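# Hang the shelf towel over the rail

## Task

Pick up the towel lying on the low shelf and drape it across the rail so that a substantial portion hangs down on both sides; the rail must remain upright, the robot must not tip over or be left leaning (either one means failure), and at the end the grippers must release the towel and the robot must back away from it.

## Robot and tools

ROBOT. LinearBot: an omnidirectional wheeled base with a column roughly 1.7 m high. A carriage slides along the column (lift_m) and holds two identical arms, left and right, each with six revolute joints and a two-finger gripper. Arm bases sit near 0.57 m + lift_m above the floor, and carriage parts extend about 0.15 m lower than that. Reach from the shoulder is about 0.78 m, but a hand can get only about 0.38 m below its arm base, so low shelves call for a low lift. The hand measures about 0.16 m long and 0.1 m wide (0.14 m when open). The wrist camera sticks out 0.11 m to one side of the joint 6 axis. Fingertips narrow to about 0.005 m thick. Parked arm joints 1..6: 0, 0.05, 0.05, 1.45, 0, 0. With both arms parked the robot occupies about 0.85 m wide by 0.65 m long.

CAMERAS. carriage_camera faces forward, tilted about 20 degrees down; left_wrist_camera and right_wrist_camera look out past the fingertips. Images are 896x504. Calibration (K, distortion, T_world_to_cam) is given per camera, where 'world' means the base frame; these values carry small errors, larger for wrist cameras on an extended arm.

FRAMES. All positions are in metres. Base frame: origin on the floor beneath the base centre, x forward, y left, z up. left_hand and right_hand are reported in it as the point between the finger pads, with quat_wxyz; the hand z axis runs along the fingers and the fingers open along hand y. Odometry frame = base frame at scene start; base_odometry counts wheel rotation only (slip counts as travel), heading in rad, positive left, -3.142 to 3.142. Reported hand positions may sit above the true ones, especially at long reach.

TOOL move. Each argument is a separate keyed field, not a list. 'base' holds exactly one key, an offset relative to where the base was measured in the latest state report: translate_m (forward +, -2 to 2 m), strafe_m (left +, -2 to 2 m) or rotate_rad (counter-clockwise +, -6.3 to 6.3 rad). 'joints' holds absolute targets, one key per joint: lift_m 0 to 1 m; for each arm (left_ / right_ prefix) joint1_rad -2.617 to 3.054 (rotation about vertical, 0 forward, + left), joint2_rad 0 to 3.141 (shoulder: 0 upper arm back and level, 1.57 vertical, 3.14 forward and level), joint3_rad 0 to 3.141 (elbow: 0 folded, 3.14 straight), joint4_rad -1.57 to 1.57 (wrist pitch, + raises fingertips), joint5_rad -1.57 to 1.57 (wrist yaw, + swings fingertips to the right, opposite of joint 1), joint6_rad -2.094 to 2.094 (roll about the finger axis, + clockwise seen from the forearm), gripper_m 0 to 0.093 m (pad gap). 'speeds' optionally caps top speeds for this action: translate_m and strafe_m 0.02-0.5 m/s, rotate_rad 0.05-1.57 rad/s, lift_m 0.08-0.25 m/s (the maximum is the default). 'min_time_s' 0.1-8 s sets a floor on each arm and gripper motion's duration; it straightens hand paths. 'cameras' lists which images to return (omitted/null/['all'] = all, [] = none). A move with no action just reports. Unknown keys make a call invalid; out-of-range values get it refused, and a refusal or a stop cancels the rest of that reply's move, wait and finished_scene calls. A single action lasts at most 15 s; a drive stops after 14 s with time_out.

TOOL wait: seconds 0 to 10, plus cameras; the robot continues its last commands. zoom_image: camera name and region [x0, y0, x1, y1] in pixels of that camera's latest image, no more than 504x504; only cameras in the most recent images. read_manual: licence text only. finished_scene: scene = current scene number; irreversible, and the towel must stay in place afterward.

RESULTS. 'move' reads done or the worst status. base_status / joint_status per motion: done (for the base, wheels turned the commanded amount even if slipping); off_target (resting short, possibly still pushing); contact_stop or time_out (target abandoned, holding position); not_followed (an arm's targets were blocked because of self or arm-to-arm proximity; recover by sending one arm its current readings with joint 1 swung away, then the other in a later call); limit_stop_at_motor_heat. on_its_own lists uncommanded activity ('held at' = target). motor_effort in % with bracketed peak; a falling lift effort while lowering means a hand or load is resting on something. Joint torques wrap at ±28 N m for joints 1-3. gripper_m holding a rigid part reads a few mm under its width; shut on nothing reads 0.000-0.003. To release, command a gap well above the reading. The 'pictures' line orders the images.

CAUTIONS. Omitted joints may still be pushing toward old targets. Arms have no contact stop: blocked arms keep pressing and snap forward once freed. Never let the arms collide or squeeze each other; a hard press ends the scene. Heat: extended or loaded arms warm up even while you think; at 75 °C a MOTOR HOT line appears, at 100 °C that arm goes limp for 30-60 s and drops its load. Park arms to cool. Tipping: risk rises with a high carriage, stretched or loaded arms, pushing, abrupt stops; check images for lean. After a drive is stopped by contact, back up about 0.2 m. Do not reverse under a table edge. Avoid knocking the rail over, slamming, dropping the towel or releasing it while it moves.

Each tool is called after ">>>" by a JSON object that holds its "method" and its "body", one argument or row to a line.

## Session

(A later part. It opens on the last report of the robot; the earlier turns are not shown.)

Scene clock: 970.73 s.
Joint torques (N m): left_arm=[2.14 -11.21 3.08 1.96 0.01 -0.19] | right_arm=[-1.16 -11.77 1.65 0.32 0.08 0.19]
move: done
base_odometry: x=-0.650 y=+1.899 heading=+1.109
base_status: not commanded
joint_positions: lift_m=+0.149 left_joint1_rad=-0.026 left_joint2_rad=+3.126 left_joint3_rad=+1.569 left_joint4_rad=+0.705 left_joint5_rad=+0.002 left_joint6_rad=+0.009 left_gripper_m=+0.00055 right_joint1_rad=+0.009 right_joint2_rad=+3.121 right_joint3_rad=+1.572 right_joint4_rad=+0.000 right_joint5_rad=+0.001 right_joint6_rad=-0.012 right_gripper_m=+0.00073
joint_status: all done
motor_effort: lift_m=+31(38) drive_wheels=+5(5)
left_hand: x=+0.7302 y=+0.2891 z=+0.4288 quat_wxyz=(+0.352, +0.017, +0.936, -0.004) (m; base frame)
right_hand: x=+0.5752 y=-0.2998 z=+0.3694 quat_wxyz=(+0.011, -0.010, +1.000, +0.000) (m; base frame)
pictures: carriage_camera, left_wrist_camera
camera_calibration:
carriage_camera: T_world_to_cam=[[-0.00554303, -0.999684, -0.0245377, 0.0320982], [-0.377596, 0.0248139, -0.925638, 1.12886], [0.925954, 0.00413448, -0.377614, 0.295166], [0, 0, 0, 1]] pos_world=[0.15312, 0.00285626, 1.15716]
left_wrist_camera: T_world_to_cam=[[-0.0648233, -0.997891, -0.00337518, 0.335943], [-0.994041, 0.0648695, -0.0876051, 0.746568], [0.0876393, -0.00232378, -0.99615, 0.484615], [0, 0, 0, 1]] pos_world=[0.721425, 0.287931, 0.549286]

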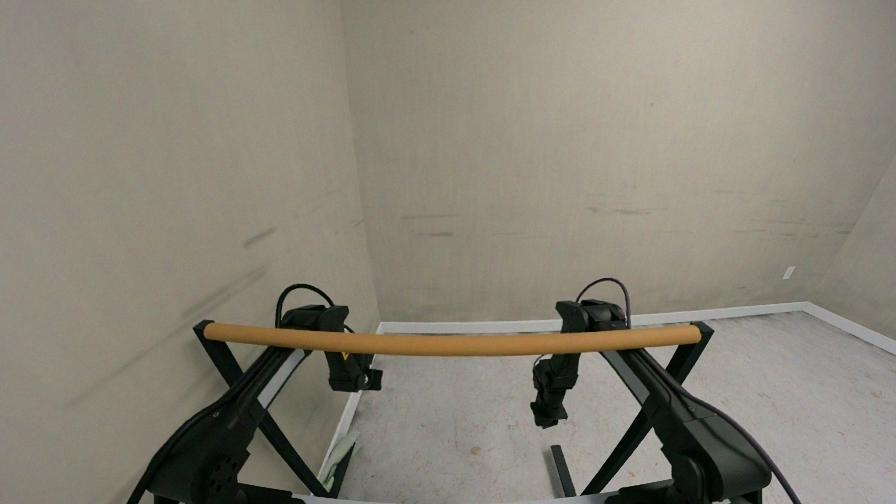

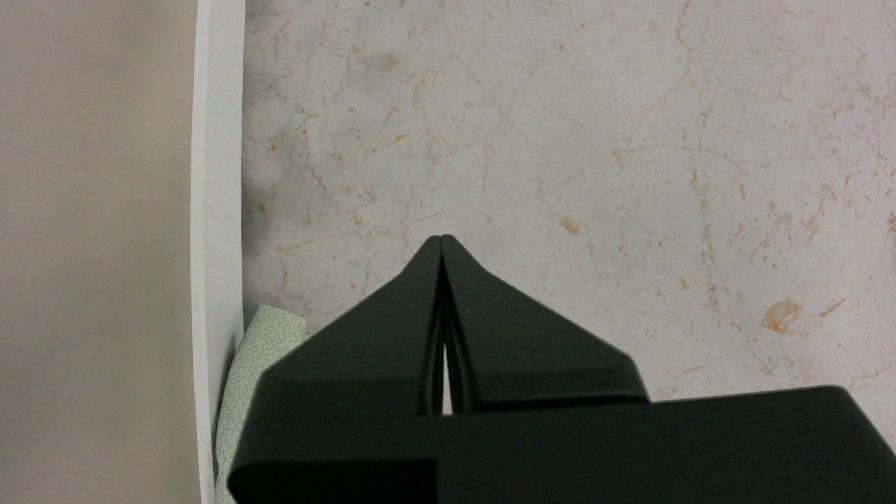

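>>> {"method": "move", "body": {
  "joints": {"lift_m": 0.22},
  "speeds": {"lift_m": 0.08},
  "cameras": ["carriage_camera", "left_wrist_camera"]
}}

>>> {"method": "zoom_image", "body": {
  "camera": "carriage_camera",
  "region": [270, 404, 370, 504]
}}

Scene clock: 976.37 s.
Joint torques (N m): left_arm=[2.09 -11.19 3.23 1.97 -0.01 -0.17] | right_arm=[-1.02 -11.81 1.74 0.35 0.07 0.18]
move: done
base_odometry: x=-0.650 y=+1.899 heading=+1.109
base_status: not commanded
joint_positions: lift_m=+0.219 left_joint1_rad=-0.026 left_joint2_rad=+3.126 left_joint3_rad=+1.569 left_joint4_rad=+0.705 left_joint5_rad=+0.002 left_joint6_rad=+0.009 left_gripper_m=+0.00055 right_joint1_rad=+0.009 right_joint2_rad=+3.121 right_joint3_rad=+1.572 right_joint4_rad=+0.001 right_joint5_rad=+0.001 right_joint6_rad=-0.012 right_gripper_m=+0.00073
joint_status: all done
motor_effort: lift_m=+31(38) drive_wheels=+4(5)
left_hand: x=+0.7301 y=+0.2891 z=+0.4987 quat_wxyz=(+0.352, +0.017, +0.936, -0.004) (m; base frame)
right_hand: x=+0.5752 y=-0.2998 z=+0.4394 quat_wxyz=(+0.011, -0.010, +1.000, +0.000) (m; base frame)
pictures: carriage_camera, left_wrist_camera
camera_calibration:
carriage_camera: T_world_to_cam=[[-0.00554303, -0.999684, -0.0245377, 0.0338158], [-0.377596, 0.0248139, -0.925638, 1.19365], [0.925954, 0.00413448, -0.377614, 0.321599], [0, 0, 0, 1]] pos_world=[0.15312, 0.00285626, 1.22716]
left_wrist_camera: T_world_to_cam=[[-0.0648228, -0.997891, -0.00332952, 0.33615], [-0.994103, 0.0648667, -0.0869027, 0.7523], [0.0869354, -0.00232339, -0.996211, 0.554794], [0, 0, 0, 1]] pos_world=[0.721423, 0.287931, 0.619188]

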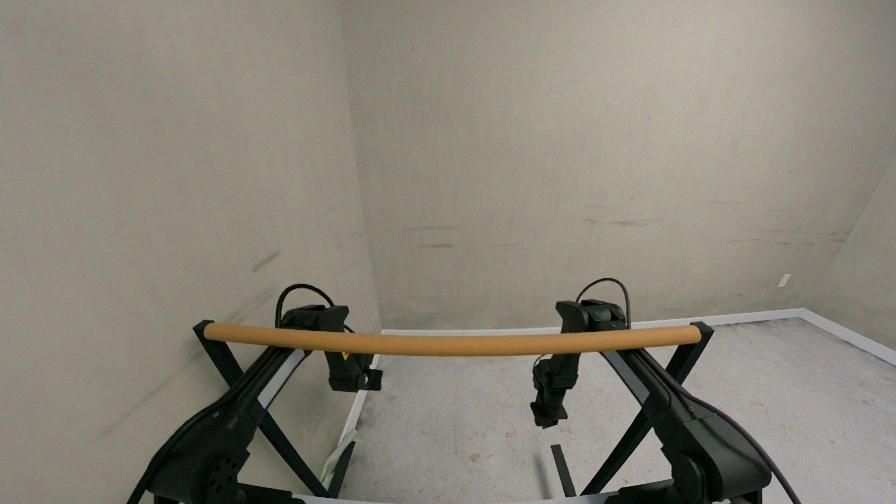

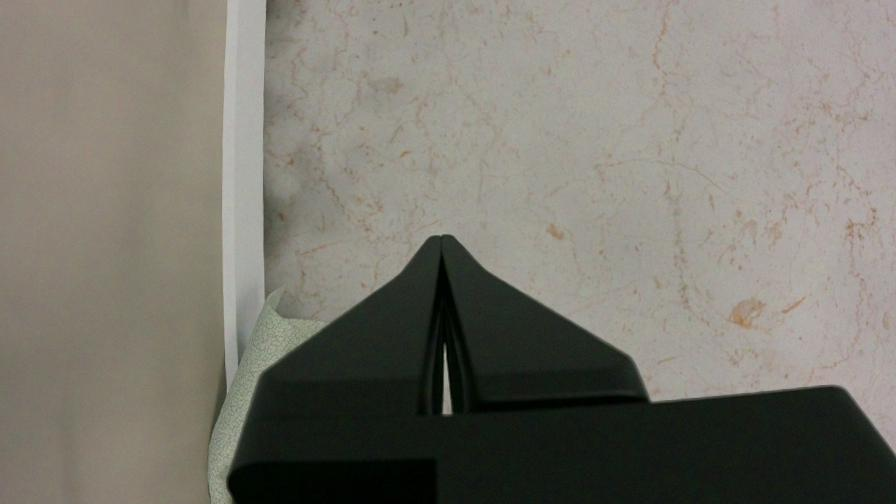

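Scaled by 5.040 from the camera's 896x504 image, which has a finer 1280x720 frame.

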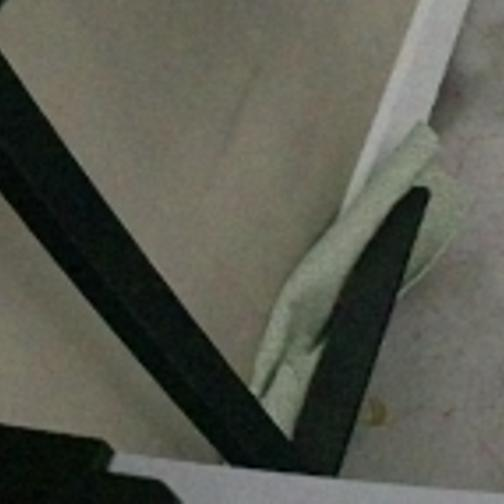

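>>> {"method": "move", "body": {
  "joints": {"lift_m": 0.34},
  "speeds": {"lift_m": 0.08},
  "cameras": ["carriage_camera", "left_wrist_camera"]
}}

>>> {"method": "zoom_image", "body": {
  "camera": "carriage_camera",
  "region": [270, 404, 370, 504]
}}

Scene clock: 981.23 s.
Joint torques (N m): left_arm=[2.04 -11.12 3.14 1.97 0.02 -0.17] | right_arm=[-1.1 -11.84 1.85 0.37 0.08 0.19]
move: done
base_odometry: x=-0.650 y=+1.899 heading=+1.109
base_status: not commanded
joint_positions: lift_m=+0.339 left_joint1_rad=-0.026 left_joint2_rad=+3.126 left_joint3_rad=+1.569 left_joint4_rad=+0.705 left_joint5_rad=+0.002 left_joint6_rad=+0.009 left_gripper_m=+0.00055 right_joint1_rad=+0.009 right_joint2_rad=+3.121 right_joint3_rad=+1.572 right_joint4_rad=+0.001 right_joint5_rad=+0.001 right_joint6_rad=-0.012 right_gripper_m=+0.00073
joint_status: all done
motor_effort: lift_m=+31(37) drive_wheels=+5(5)
left_hand: x=+0.7301 y=+0.2891 z=+0.6187 quat_wxyz=(+0.352, +0.017, +0.936, -0.004) (m; base frame)
right_hand: x=+0.5752 y=-0.2998 z=+0.5594 quat_wxyz=(+0.011, -0.010, +1.000, +0.000) (m; base frame)
pictures: carriage_camera, left_wrist_camera
camera_calibration:
carriage_camera: T_world_to_cam=[[-0.00554303, -0.999684, -0.0245377, 0.0367603], [-0.377596, 0.0248139, -0.925638, 1.30473], [0.925954, 0.00413448, -0.377614, 0.366913], [0, 0, 0, 1]] pos_world=[0.15312, 0.00285626, 1.34716]
left_wrist_camera: T_world_to_cam=[[-0.0648275, -0.997891, -0.00334909, 0.336568], [-0.994075, 0.0648723, -0.0872094, 0.762944], [0.0872428, -0.00232432, -0.996184, 0.674197], [0, 0, 0, 1]] pos_world=[0.721424, 0.287931, 0.739287]

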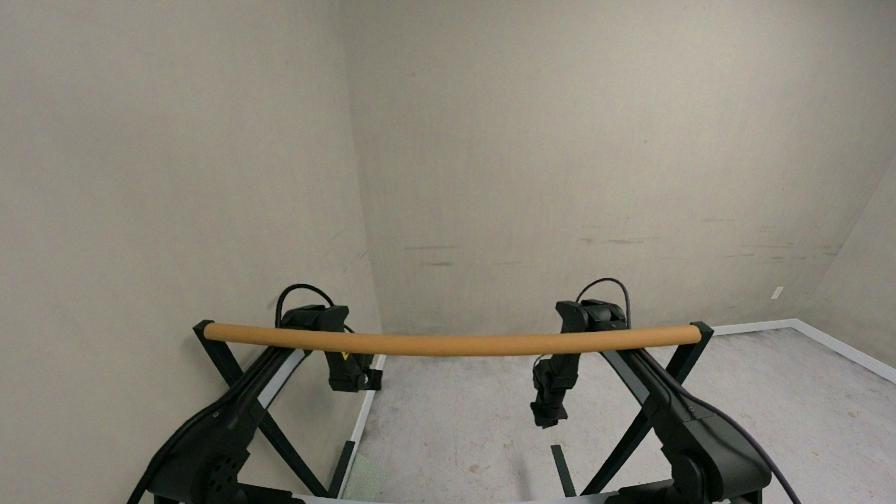

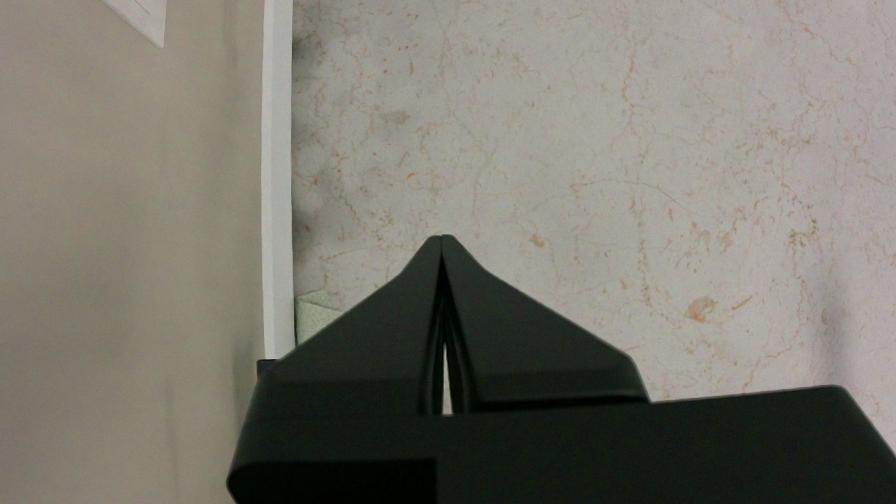

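Scaled by 5.040 from the camera's 896x504 image, which has a finer 1280x720 frame.

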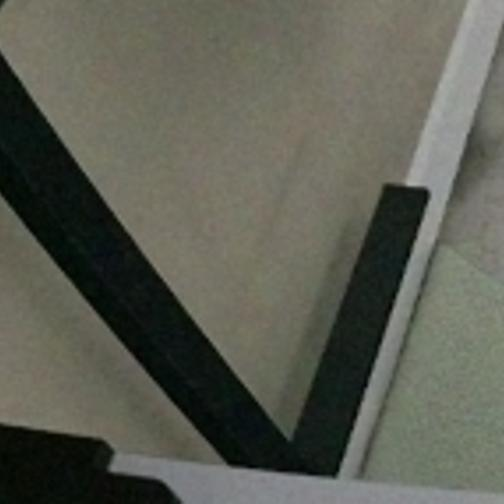

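>>> {"method": "move", "body": {
  "base": {"strafe_m": -0.45},
  "speeds": {"strafe_m": 0.15},
  "cameras": ["carriage_camera", "left_wrist_camera"]
}}

>>> {"method": "zoom_image", "body": {
  "camera": "carriage_camera",
  "region": [180, 354, 380, 504]
}}

Scene clock: 989.40 s.
Joint torques (N m): left_arm=[1.68 -11.17 3.17 1.97 0.02 -0.16] | right_arm=[-1.65 -11.85 1.85 0.32 0.02 0.2]
move: done
base_odometry: x=-0.247 y=+1.698 heading=+1.108
base_status: done
joint_positions: lift_m=+0.339 left_joint1_rad=-0.021 left_joint2_rad=+3.126 left_joint3_rad=+1.569 left_joint4_rad=+0.705 left_joint5_rad=+0.002 left_joint6_rad=+0.009 left_gripper_m=+0.00055 right_joint1_rad=+0.014 right_joint2_rad=+3.121 right_joint3_rad=+1.572 right_joint4_rad=+0.001 right_joint5_rad=+0.001 right_joint6_rad=-0.012 right_gripper_m=+0.00073
joint_status: not commanded
motor_effort: lift_m=+31(31) drive_wheels=-7(14)
left_hand: x=+0.7302 y=+0.2918 z=+0.6187 quat_wxyz=(+0.352, +0.014, +0.936, -0.003) (m; base frame)
right_hand: x=+0.5752 y=-0.2981 z=+0.5594 quat_wxyz=(+0.011, -0.013, +1.000, +0.000) (m; base frame)
pictures: carriage_camera, left_wrist_camera
camera_calibration:
carriage_camera: T_world_to_cam=[[-0.00554303, -0.999684, -0.0245377, 0.0367603], [-0.377596, 0.0248139, -0.925638, 1.30473], [0.925954, 0.00413448, -0.377614, 0.366913], [0, 0, 0, 1]] pos_world=[0.15312, 0.00285626, 1.34716]
left_wrist_camera: T_world_to_cam=[[-0.0594985, -0.998223, -0.00331955, 0.335487], [-0.994406, 0.0595611, -0.0872355, 0.764676], [0.0872782, -0.0018894, -0.996182, 0.67404], [0, 0, 0, 1]] pos_world=[0.72153, 0.29062, 0.739287]

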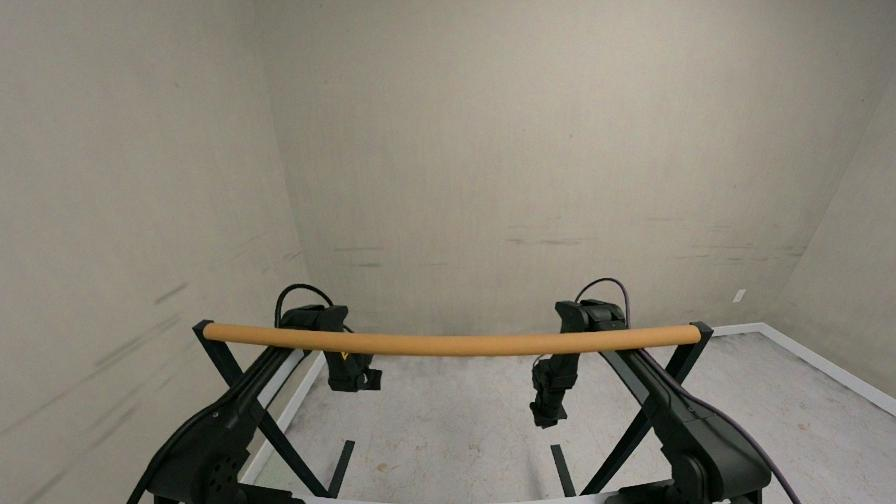

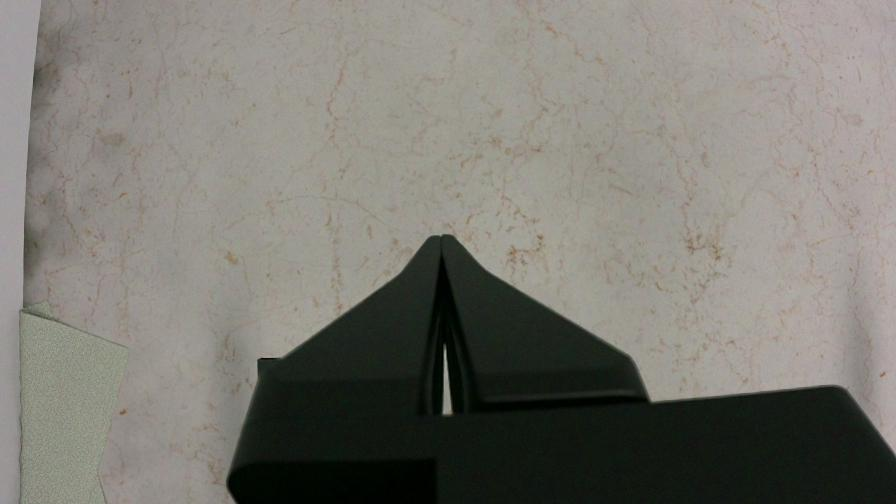

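Scaled by 2.520 from the camera's 896x504 image, which has a finer 1280x720 frame.

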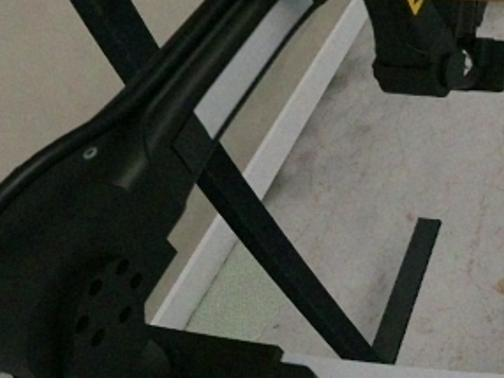

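>>> {"method": "move", "body": {
  "joints": {"lift_m": 0.115},
  "speeds": {"lift_m": 0.1},
  "cameras": []
}}

>>> {"method": "move", "body": {
  "joints": {"lift_m": 0.098},
  "speeds": {"lift_m": 0.08},
  "cameras": []
}}

>>> {"method": "move", "body": {
  "joints": {"lift_m": 0.106},
  "speeds": {"lift_m": 0.08},
  "cameras": []
}}

>>> {"method": "move", "body": {
  "base": {"strafe_m": 0.38},
  "speeds": {"strafe_m": 0.08},
  "cameras": ["carriage_camera", "left_wrist_camera"]
}}

>>> {"method": "zoom_image", "body": {
  "camera": "carriage_camera",
  "region": [230, 384, 390, 504]
}}

Scene clock: 1011.20 s.
Joint torques (N m): left_arm=[1.62 -11.26 3.11 1.97 0.01 -0.17] | right_arm=[-1.55 -11.81 1.87 0.31 0.08 0.19]
move: done
base_odometry: x=-0.247 y=+1.698 heading=+1.108
base_status: not commanded
joint_positions: lift_m=+0.114 left_joint1_rad=-0.021 left_joint2_rad=+3.126 left_joint3_rad=+1.569 left_joint4_rad=+0.705 left_joint5_rad=+0.002 left_joint6_rad=+0.009 left_gripper_m=+0.00055 right_joint1_rad=+0.014 right_joint2_rad=+3.121 right_joint3_rad=+1.572 right_joint4_rad=+0.001 right_joint5_rad=+0.001 right_joint6_rad=-0.012 right_gripper_m=+0.00073
joint_status: all done
motor_effort: lift_m=+27(28) drive_wheels=-7(7)
left_hand: x=+0.7302 y=+0.2918 z=+0.3942 quat_wxyz=(+0.352, +0.014, +0.936, -0.003) (m; base frame)
right_hand: x=+0.5753 y=-0.2981 z=+0.3349 quat_wxyz=(+0.011, -0.013, +1.000, +0.000) (m; base frame)
pictures: none
No camera images: "cameras" was empty.

Scene clock: 1011.77 s.
Joint torques (N m): left_arm=[1.58 -11.28 3.17 1.96 0 -0.17] | right_arm=[-1.58 -11.82 1.85 0.35 0.08 0.19]
move: done
base_odometry: x=-0.247 y=+1.698 heading=+1.108
base_status: not commanded
joint_positions: lift_m=+0.097 left_joint1_rad=-0.021 left_joint2_rad=+3.126 left_joint3_rad=+1.569 left_joint4_rad=+0.705 left_joint5_rad=+0.002 left_joint6_rad=+0.009 left_gripper_m=+0.00055 right_joint1_rad=+0.014 right_joint2_rad=+3.121 right_joint3_rad=+1.572 right_joint4_rad=+0.001 right_joint5_rad=+0.001 right_joint6_rad=-0.012 right_gripper_m=+0.00073
joint_status: all done
motor_effort: lift_m=+27(28) drive_wheels=-7(7)
left_hand: x=+0.7302 y=+0.2918 z=+0.3772 quat_wxyz=(+0.352, +0.014, +0.936, -0.003) (m; base frame)
right_hand: x=+0.5754 y=-0.2981 z=+0.3179 quat_wxyz=(+0.011, -0.013, +1.000, +0.000) (m; base frame)
pictures: none
No camera images: "cameras" was empty.

Scene clock: 1012.63 s.
Joint torques (N m): left_arm=[1.62 -11.18 3.06 1.96 0.03 -0.18] | right_arm=[-1.61 -11.82 1.87 0.35 0.07 0.19]
move: done
base_odometry: x=-0.247 y=+1.698 heading=+1.108
base_status: not commanded
joint_positions: lift_m=+0.105 left_joint1_rad=-0.021 left_joint2_rad=+3.126 left_joint3_rad=+1.569 left_joint4_rad=+0.707 left_joint5_rad=+0.002 left_joint6_rad=+0.009 left_gripper_m=+0.00055 right_joint1_rad=+0.014 right_joint2_rad=+3.121 right_joint3_rad=+1.572 right_joint4_rad=+0.001 right_joint5_rad=+0.001 right_joint6_rad=-0.012 right_gripper_m=+0.00073
joint_status: all done
motor_effort: lift_m=+31(38) drive_wheels=-6(7)
left_hand: x=+0.7307 y=+0.2918 z=+0.3851 quat_wxyz=(+0.353, +0.014, +0.936, -0.003) (m; base frame)
right_hand: x=+0.5754 y=-0.2981 z=+0.3254 quat_wxyz=(+0.011, -0.013, +1.000, +0.000) (m; base frame)
pictures: none
No camera images: "cameras" was empty.

Scene clock: 1018.00 s.
Joint torques (N m): left_arm=[1.55 -11.17 3.11 1.93 0.03 -0.15] | right_arm=[-1.61 -11.79 1.83 0.34 0.1 0.2]
move: done
base_odometry: x=-0.587 y=+1.868 heading=+1.107
base_status: done
joint_positions: lift_m=+0.105 left_joint1_rad=-0.021 left_joint2_rad=+3.126 left_joint3_rad=+1.569 left_joint4_rad=+0.707 left_joint5_rad=+0.002 left_joint6_rad=+0.009 left_gripper_m=+0.00055 right_joint1_rad=+0.014 right_joint2_rad=+3.121 right_joint3_rad=+1.572 right_joint4_rad=+0.001 right_joint5_rad=+0.001 right_joint6_rad=-0.011 right_gripper_m=+0.00073
joint_status: not commanded
motor_effort: lift_m=+31(31) drive_wheels=-7(14)
left_hand: x=+0.7307 y=+0.2920 z=+0.3851 quat_wxyz=(+0.353, +0.014, +0.936, -0.003) (m; base frame)
right_hand: x=+0.5752 y=-0.2979 z=+0.3254 quat_wxyz=(+0.011, -0.013, +1.000, +0.000) (m; base frame)
pictures: carriage_camera, left_wrist_camera
camera_calibration:
carriage_camera: T_world_to_cam=[[-0.00554303, -0.999684, -0.0245377, 0.0310185], [-0.377596, 0.0248139, -0.925638, 1.08813], [0.925954, 0.00413448, -0.377614, 0.278551], [0, 0, 0, 1]] pos_world=[0.15312, 0.00285626, 1.11316]
left_wrist_camera: T_world_to_cam=[[-0.0590922, -0.998247, -0.00341624, 0.334685], [-0.994226, 0.0591605, -0.089528, 0.745638], [0.0895731, -0.00189388, -0.995978, 0.439551], [0, 0, 0, 1]] pos_world=[0.721738, 0.290819, 0.505682]

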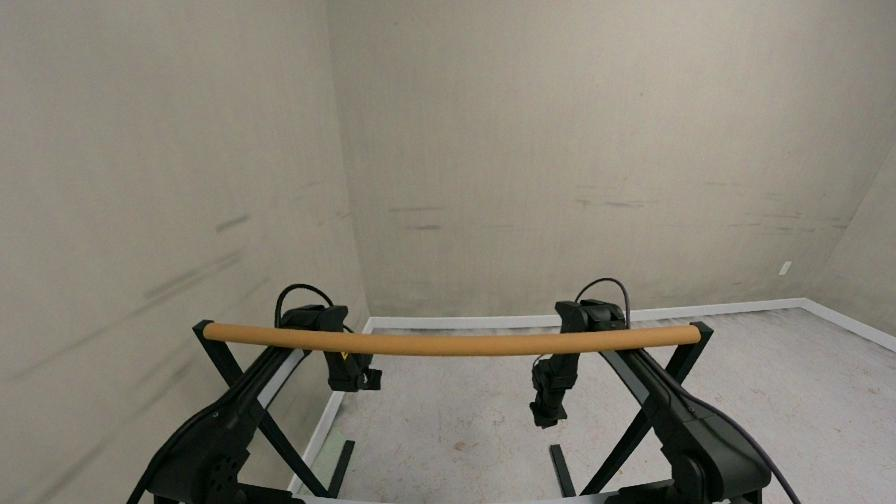

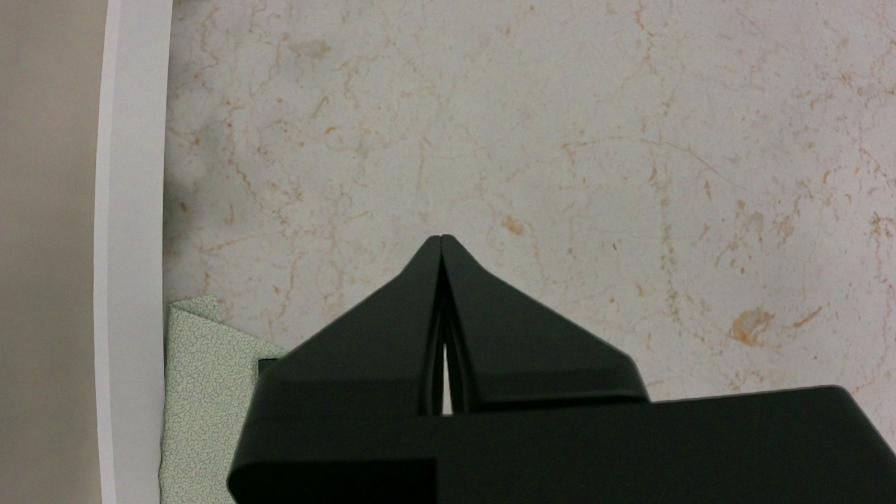

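Scaled by 3.150 from the camera's 896x504 image, which has a finer 1280x720 frame.

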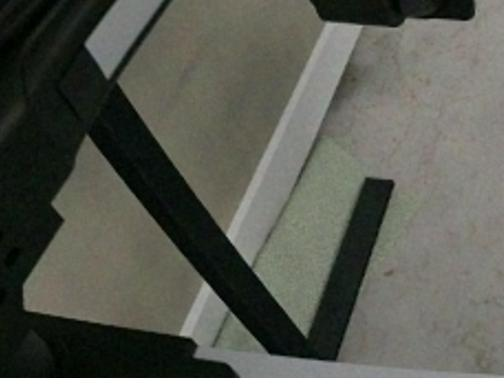

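>>> {"method": "move", "body": {
  "base": {"strafe_m": -0.14},
  "speeds": {"strafe_m": 0.08},
  "cameras": []
}}

>>> {"method": "move", "body": {
  "joints": {"lift_m": 0.098},
  "speeds": {"lift_m": 0.08},
  "cameras": ["left_wrist_camera"]
}}

>>> {"method": "move", "body": {
  "base": {"strafe_m": 0.165},
  "speeds": {"strafe_m": 0.05},
  "cameras": ["carriage_camera", "left_wrist_camera"]
}}

>>> {"method": "zoom_image", "body": {
  "camera": "carriage_camera",
  "region": [230, 384, 390, 504]
}}

Scene clock: 1035.07 s.
Joint torques (N m): left_arm=[1.37 -11.25 3.07 1.94 0.03 -0.15] | right_arm=[-1.85 -11.82 1.78 0.32 0.03 0.2]
move: done
base_odometry: x=-0.462 y=+1.806 heading=+1.107
base_status: done
joint_positions: lift_m=+0.105 left_joint1_rad=-0.019 left_joint2_rad=+3.126 left_joint3_rad=+1.569 left_joint4_rad=+0.707 left_joint5_rad=+0.002 left_joint6_rad=+0.009 left_gripper_m=+0.00055 right_joint1_rad=+0.016 right_joint2_rad=+3.121 right_joint3_rad=+1.572 right_joint4_rad=+0.001 right_joint5_rad=+0.001 right_joint6_rad=-0.011 right_gripper_m=+0.00073
joint_status: not commanded
motor_effort: lift_m=+31(31) drive_wheels=+10(14)
left_hand: x=+0.7307 y=+0.2928 z=+0.3851 quat_wxyz=(+0.353, +0.013, +0.936, -0.003) (m; base frame)
right_hand: x=+0.5752 y=-0.2973 z=+0.3254 quat_wxyz=(+0.011, -0.014, +1.000, +0.000) (m; base frame)
pictures: none
No camera images: "cameras" was empty.

Scene clock: 1035.87 s.
Joint torques (N m): left_arm=[1.47 -11.14 3.11 1.98 -0.02 -0.18] | right_arm=[-1.77 -11.82 1.85 0.32 0 0.18]
move: done
base_odometry: x=-0.462 y=+1.806 heading=+1.107
base_status: not commanded
joint_positions: lift_m=+0.097 left_joint1_rad=-0.019 left_joint2_rad=+3.126 left_joint3_rad=+1.569 left_joint4_rad=+0.704 left_joint5_rad=+0.002 left_joint6_rad=+0.009 left_gripper_m=+0.00055 right_joint1_rad=+0.016 right_joint2_rad=+3.121 right_joint3_rad=+1.571 right_joint4_rad=+0.001 right_joint5_rad=+0.001 right_joint6_rad=-0.011 right_gripper_m=+0.00073
joint_status: all done
motor_effort: lift_m=+27(28) drive_wheels=+10(11)
left_hand: x=+0.7300 y=+0.2928 z=+0.3770 quat_wxyz=(+0.351, +0.013, +0.936, -0.003) (m; base frame)
right_hand: x=+0.5749 y=-0.2973 z=+0.3178 quat_wxyz=(+0.011, -0.014, +1.000, +0.000) (m; base frame)
pictures: left_wrist_camera
camera_calibration:
left_wrist_camera: T_world_to_cam=[[-0.0575934, -0.998335, -0.00326481, 0.334304], [-0.994617, 0.0576605, -0.0861003, 0.743573], [0.0861452, -0.00171158, -0.996281, 0.434091], [0, 0, 0, 1]] pos_world=[0.721429, 0.291615, 0.49759]

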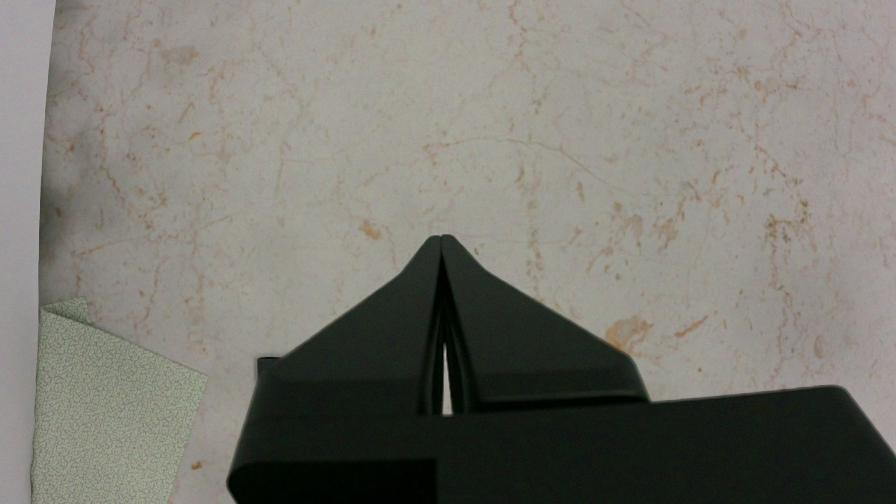

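Scene clock: 1039.73 s.
Joint torques (N m): left_arm=[1.43 -11.22 3.15 1.98 0 -0.18] | right_arm=[-1.74 -11.85 1.88 0.33 0.11 0.2]
move: done
base_odometry: x=-0.609 y=+1.880 heading=+1.106
base_status: done
joint_positions: lift_m=+0.097 left_joint1_rad=-0.019 left_joint2_rad=+3.126 left_joint3_rad=+1.569 left_joint4_rad=+0.704 left_joint5_rad=+0.002 left_joint6_rad=+0.009 left_gripper_m=+0.00055 right_joint1_rad=+0.016 right_joint2_rad=+3.121 right_joint3_rad=+1.571 right_joint4_rad=+0.001 right_joint5_rad=+0.001 right_joint6_rad=-0.011 right_gripper_m=+0.00073
joint_status: not commanded
motor_effort: lift_m=+27(27) drive_wheels=-7(12)
left_hand: x=+0.7300 y=+0.2928 z=+0.3770 quat_wxyz=(+0.351, +0.013, +0.936, -0.003) (m; base frame)
right_hand: x=+0.5749 y=-0.2974 z=+0.3178 quat_wxyz=(+0.011, -0.014, +1.000, +0.000) (m; base frame)
pictures: carriage_camera, left_wrist_camera
camera_calibration:
carriage_camera: T_world_to_cam=[[-0.00554303, -0.999684, -0.0245377, 0.0308345], [-0.377596, 0.0248139, -0.925638, 1.08119], [0.925954, 0.00413448, -0.377614, 0.275719], [0, 0, 0, 1]] pos_world=[0.15312, 0.00285626, 1.10566]
left_wrist_camera: T_world_to_cam=[[-0.0575934, -0.998335, -0.00326481, 0.334304], [-0.994617, 0.0576605, -0.0861003, 0.743573], [0.0861452, -0.00171158, -0.996281, 0.434091], [0, 0, 0, 1]] pos_world=[0.721429, 0.291615, 0.49759]

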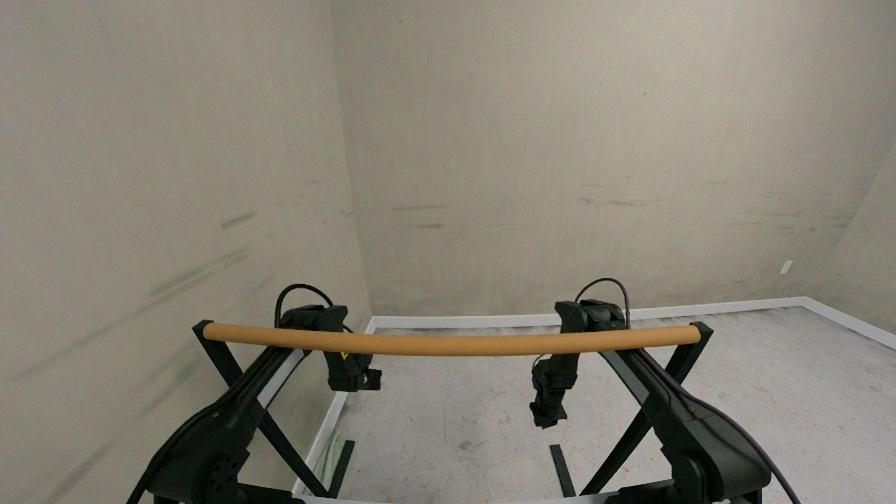

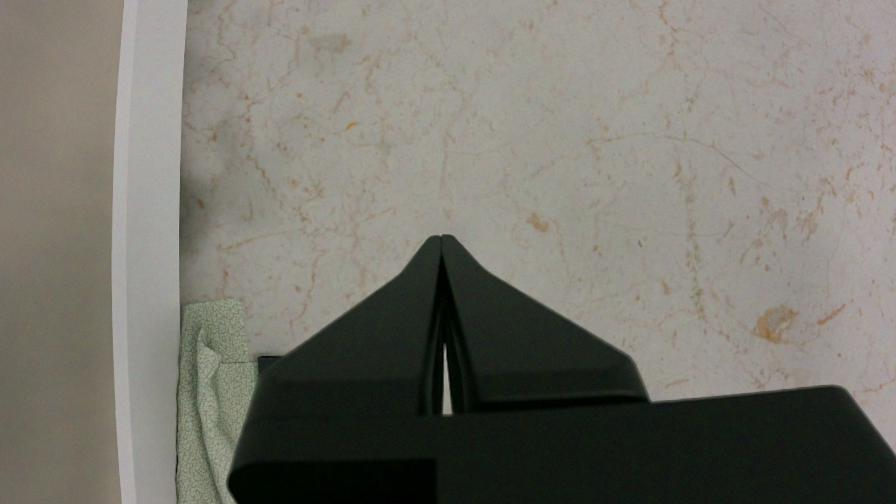

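Scaled by 3.150 from the camera's 896x504 image, which has a finer 1280x720 frame.

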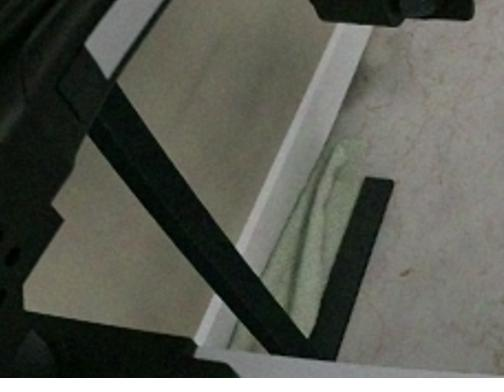

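>>> {"method": "move", "body": {
  "base": {"strafe_m": 0.033},
  "speeds": {"strafe_m": 0.04},
  "cameras": ["carriage_camera", "left_wrist_camera"]
}}

>>> {"method": "zoom_image", "body": {
  "camera": "left_wrist_camera",
  "region": [150, 260, 400, 504]
}}

>>> {"method": "zoom_image", "body": {
  "camera": "carriage_camera",
  "region": [270, 404, 370, 504]
}}

Scene clock: 1044.20 s.
Joint torques (N m): left_arm=[1.5 -11.22 3.14 1.97 -0.03 -0.17] | right_arm=[-1.5 -11.74 1.73 0.31 0.15 0.19]
move: done
base_odometry: x=-0.639 y=+1.895 heading=+1.104
base_status: done
joint_positions: lift_m=+0.097 left_joint1_rad=-0.020 left_joint2_rad=+3.126 left_joint3_rad=+1.569 left_joint4_rad=+0.704 left_joint5_rad=+0.002 left_joint6_rad=+0.009 left_gripper_m=+0.00055 right_joint1_rad=+0.014 right_joint2_rad=+3.121 right_joint3_rad=+1.571 right_joint4_rad=+0.001 right_joint5_rad=+0.001 right_joint6_rad=-0.011 right_gripper_m=+0.00073
joint_status: not commanded
motor_effort: lift_m=+27(27) drive_wheels=-7(16)
left_hand: x=+0.7301 y=+0.2923 z=+0.3771 quat_wxyz=(+0.352, +0.014, +0.936, -0.003) (m; base frame)
right_hand: x=+0.5749 y=-0.2981 z=+0.3178 quat_wxyz=(+0.011, -0.013, +1.000, +0.000) (m; base frame)
pictures: carriage_camera, left_wrist_camera
camera_calibration:
carriage_camera: T_world_to_cam=[[-0.00554303, -0.999684, -0.0245377, 0.0308345], [-0.377596, 0.0248139, -0.925638, 1.08119], [0.925954, 0.00413448, -0.377614, 0.275719], [0, 0, 0, 1]] pos_world=[0.15312, 0.00285626, 1.10566]
left_wrist_camera: T_world_to_cam=[[-0.0584618, -0.998283, -0.00357518, 0.334474], [-0.99453, 0.0585518, -0.0865015, 0.743485], [0.0865624, -0.00150142, -0.996245, 0.433708], [0, 0, 0, 1]] pos_world=[0.721429, 0.291018, 0.497588]

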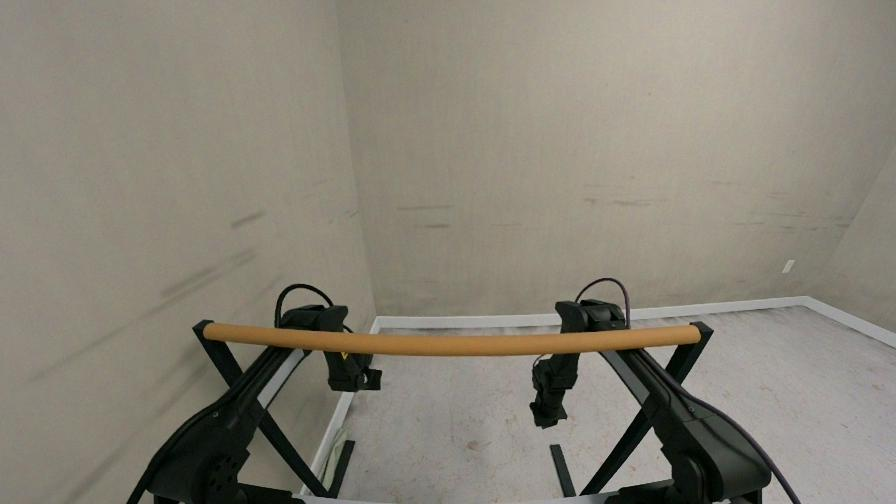

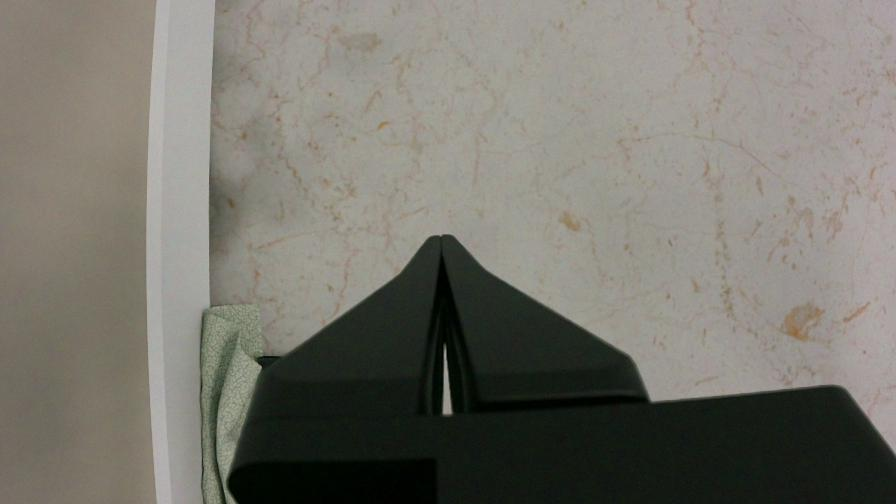

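Scaled by 2.016 from the camera's 896x504 image, which has a finer 1280x720 frame.

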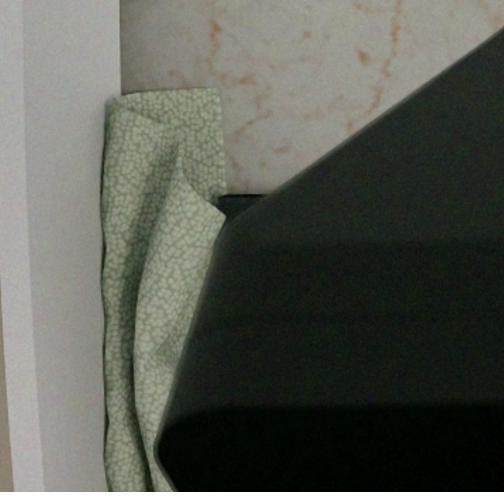

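Scaled by 5.040 from the camera's 896x504 image, which has a finer 1280x720 frame.

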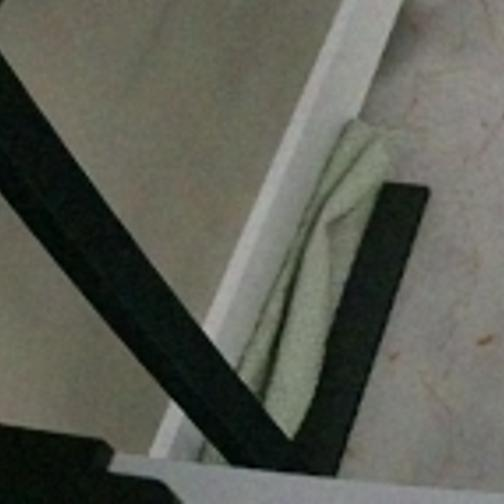

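>>> {"method": "move", "body": {
  "base": {"strafe_m": -0.12},
  "speeds": {"strafe_m": 0.1},
  "cameras": []
}}

>>> {"method": "move", "body": {
  "base": {"rotate_rad": -0.03},
  "joints": {"lift_m": 0.125},
  "speeds": {"rotate_rad": 0.1, "lift_m": 0.08},
  "cameras": ["left_wrist_camera"]
}}

>>> {"method": "move", "body": {
  "base": {"translate_m": -0.42},
  "speeds": {"translate_m": 0.08},
  "cameras": []
}}

>>> {"method": "wait", "body": {
  "seconds": 3,
  "cameras": ["carriage_camera", "left_wrist_camera"]
}}

Scene clock: 1079.77 s.
Joint torques (N m): left_arm=[1.44 -11.22 3.17 1.95 0 -0.18] | right_arm=[-1.7 -11.79 1.88 0.34 0.14 0.18]
move: done
base_odometry: x=-0.532 y=+1.841 heading=+1.105
base_status: done
joint_positions: lift_m=+0.097 left_joint1_rad=-0.019 left_joint2_rad=+3.126 left_joint3_rad=+1.569 left_joint4_rad=+0.705 left_joint5_rad=+0.002 left_joint6_rad=+0.009 left_gripper_m=+0.00055 right_joint1_rad=+0.015 right_joint2_rad=+3.121 right_joint3_rad=+1.571 right_joint4_rad=+0.001 right_joint5_rad=+0.001 right_joint6_rad=-0.011 right_gripper_m=+0.00073
joint_status: not commanded
motor_effort: lift_m=+27(27) drive_wheels=+6(14)
left_hand: x=+0.7302 y=+0.2931 z=+0.3771 quat_wxyz=(+0.352, +0.013, +0.936, -0.003) (m; base frame)
right_hand: x=+0.5749 y=-0.2975 z=+0.3178 quat_wxyz=(+0.011, -0.013, +1.000, +0.000) (m; base frame)
pictures: none
No camera images: "cameras" was empty.

Scene clock: 1080.70 s.
Joint torques (N m): left_arm=[1.48 -11.19 3.23 1.95 -0.02 -0.19] | right_arm=[-1.48 -11.81 1.98 0.32 0.07 0.2]
move: done
base_odometry: x=-0.532 y=+1.841 heading=+1.076
base_status: done
joint_positions: lift_m=+0.124 left_joint1_rad=-0.019 left_joint2_rad=+3.126 left_joint3_rad=+1.569 left_joint4_rad=+0.706 left_joint5_rad=+0.002 left_joint6_rad=+0.009 left_gripper_m=+0.00055 right_joint1_rad=+0.015 right_joint2_rad=+3.121 right_joint3_rad=+1.571 right_joint4_rad=+0.001 right_joint5_rad=+0.001 right_joint6_rad=-0.011 right_gripper_m=+0.00073
joint_status: all done
motor_effort: lift_m=+31(38) drive_wheels=+10(12)
left_hand: x=+0.7302 y=+0.2931 z=+0.4038 quat_wxyz=(+0.352, +0.013, +0.936, -0.003) (m; base frame)
right_hand: x=+0.5750 y=-0.2978 z=+0.3444 quat_wxyz=(+0.011, -0.013, +1.000, +0.000) (m; base frame)
pictures: left_wrist_camera
camera_calibration:
left_wrist_camera: T_world_to_cam=[[-0.0569606, -0.99837, -0.0035887, 0.334314], [-0.994522, 0.0570559, -0.0875829, 0.746751], [0.0876449, -0.00141974, -0.996151, 0.459452], [0, 0, 0, 1]] pos_world=[0.721434, 0.291815, 0.524286]

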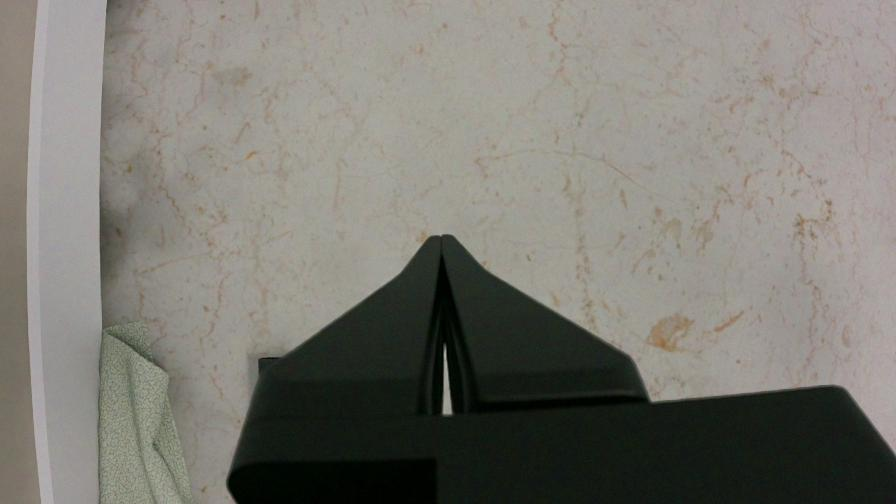

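Scene clock: 1086.57 s.
Joint torques (N m): left_arm=[1.35 -11.17 3.17 1.95 0 -0.17] | right_arm=[-1.66 -11.82 1.87 0.33 0.07 0.21]
move: done
base_odometry: x=-0.732 y=+1.471 heading=+1.075
base_status: done
joint_positions: lift_m=+0.124 left_joint1_rad=-0.019 left_joint2_rad=+3.126 left_joint3_rad=+1.569 left_joint4_rad=+0.706 left_joint5_rad=+0.002 left_joint6_rad=+0.009 left_gripper_m=+0.00055 right_joint1_rad=+0.014 right_joint2_rad=+3.121 right_joint3_rad=+1.571 right_joint4_rad=+0.001 right_joint5_rad=+0.001 right_joint6_rad=-0.011 right_gripper_m=+0.00073
joint_status: not commanded
motor_effort: lift_m=+31(31) drive_wheels=-4(17)
left_hand: x=+0.7302 y=+0.2931 z=+0.4038 quat_wxyz=(+0.352, +0.013, +0.936, -0.003) (m; base frame)
right_hand: x=+0.5750 y=-0.2979 z=+0.3444 quat_wxyz=(+0.011, -0.013, +1.000, +0.000) (m; base frame)
pictures: none
No camera images: "cameras" was empty.

Scene clock: 1089.57 s.
Joint torques (N m): left_arm=[1.43 -11.17 3.17 1.96 0.03 -0.17] | right_arm=[-1.61 -11.84 1.89 0.32 0.07 0.2]
base_odometry: x=-0.732 y=+1.471 heading=+1.075
base_status: done
joint_positions: lift_m=+0.124 left_joint1_rad=-0.019 left_joint2_rad=+3.126 left_joint3_rad=+1.569 left_joint4_rad=+0.706 left_joint5_rad=+0.002 left_joint6_rad=+0.009 left_gripper_m=+0.00055 right_joint1_rad=+0.014 right_joint2_rad=+3.121 right_joint3_rad=+1.571 right_joint4_rad=+0.001 right_joint5_rad=+0.001 right_joint6_rad=-0.011 right_gripper_m=+0.00073
joint_status: not commanded
motor_effort: lift_m=+31(31) drive_wheels=-3(17)
left_hand: x=+0.7302 y=+0.2931 z=+0.4038 quat_wxyz=(+0.352, +0.013, +0.936, -0.003) (m; base frame)
right_hand: x=+0.5750 y=-0.2979 z=+0.3444 quat_wxyz=(+0.011, -0.013, +1.000, +0.000) (m; base frame)
wait: 3.00 s; at rest by 0.27 s
pictures: carriage_camera, left_wrist_camera
camera_calibration:
carriage_camera: T_world_to_cam=[[-0.00554303, -0.999684, -0.0245377, 0.0314847], [-0.377596, 0.0248139, -0.925638, 1.10572], [0.925954, 0.00413448, -0.377614, 0.285726], [0, 0, 0, 1]] pos_world=[0.15312, 0.00285626, 1.13216]
left_wrist_camera: T_world_to_cam=[[-0.0569606, -0.99837, -0.0035887, 0.334314], [-0.994522, 0.0570559, -0.0875829, 0.746751], [0.0876449, -0.00141974, -0.996151, 0.459452], [0, 0, 0, 1]] pos_world=[0.721434, 0.291815, 0.524286]

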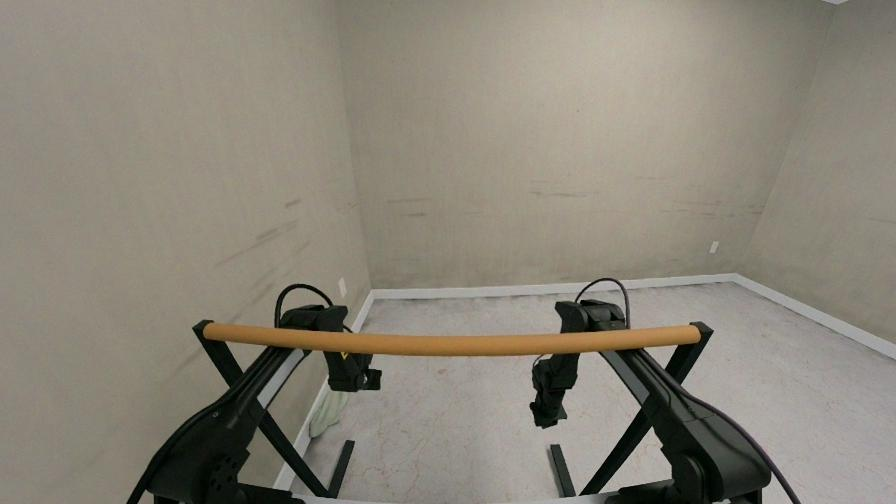

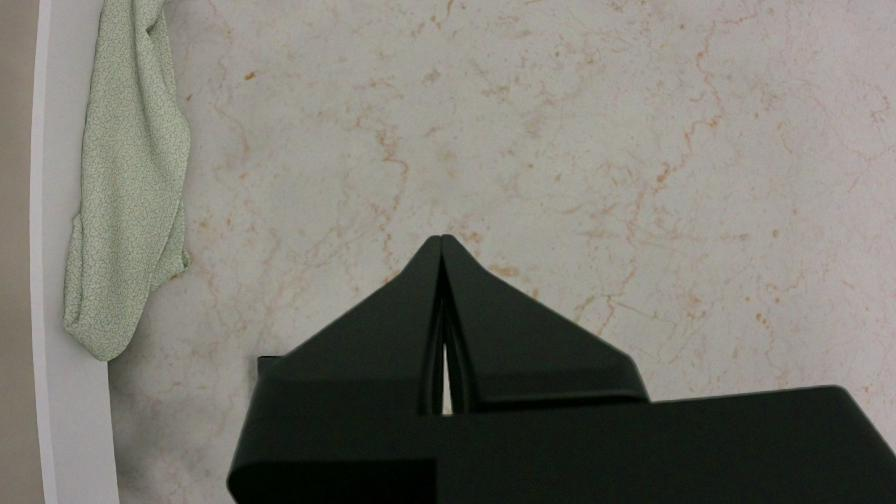

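>>> {"method": "zoom_image", "body": {
  "camera": "left_wrist_camera",
  "region": [20, 0, 320, 400]
}}

>>> {"method": "zoom_image", "body": {
  "camera": "carriage_camera",
  "region": [280, 370, 380, 470]
}}

Scaled by 1.260 from the camera's 896x504 image, which has a finer 1280x720 frame.

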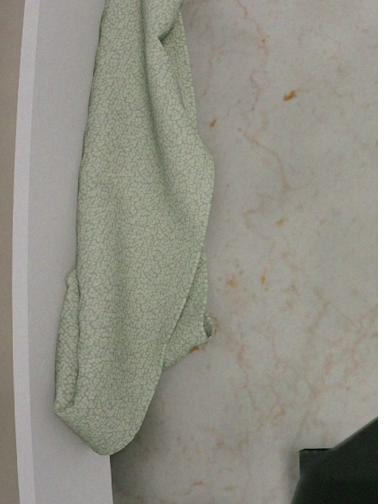

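Scaled by 5.040 from the camera's 896x504 image, which has a finer 1280x720 frame.

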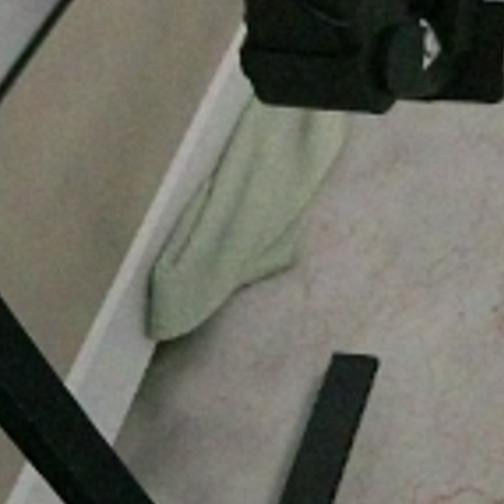

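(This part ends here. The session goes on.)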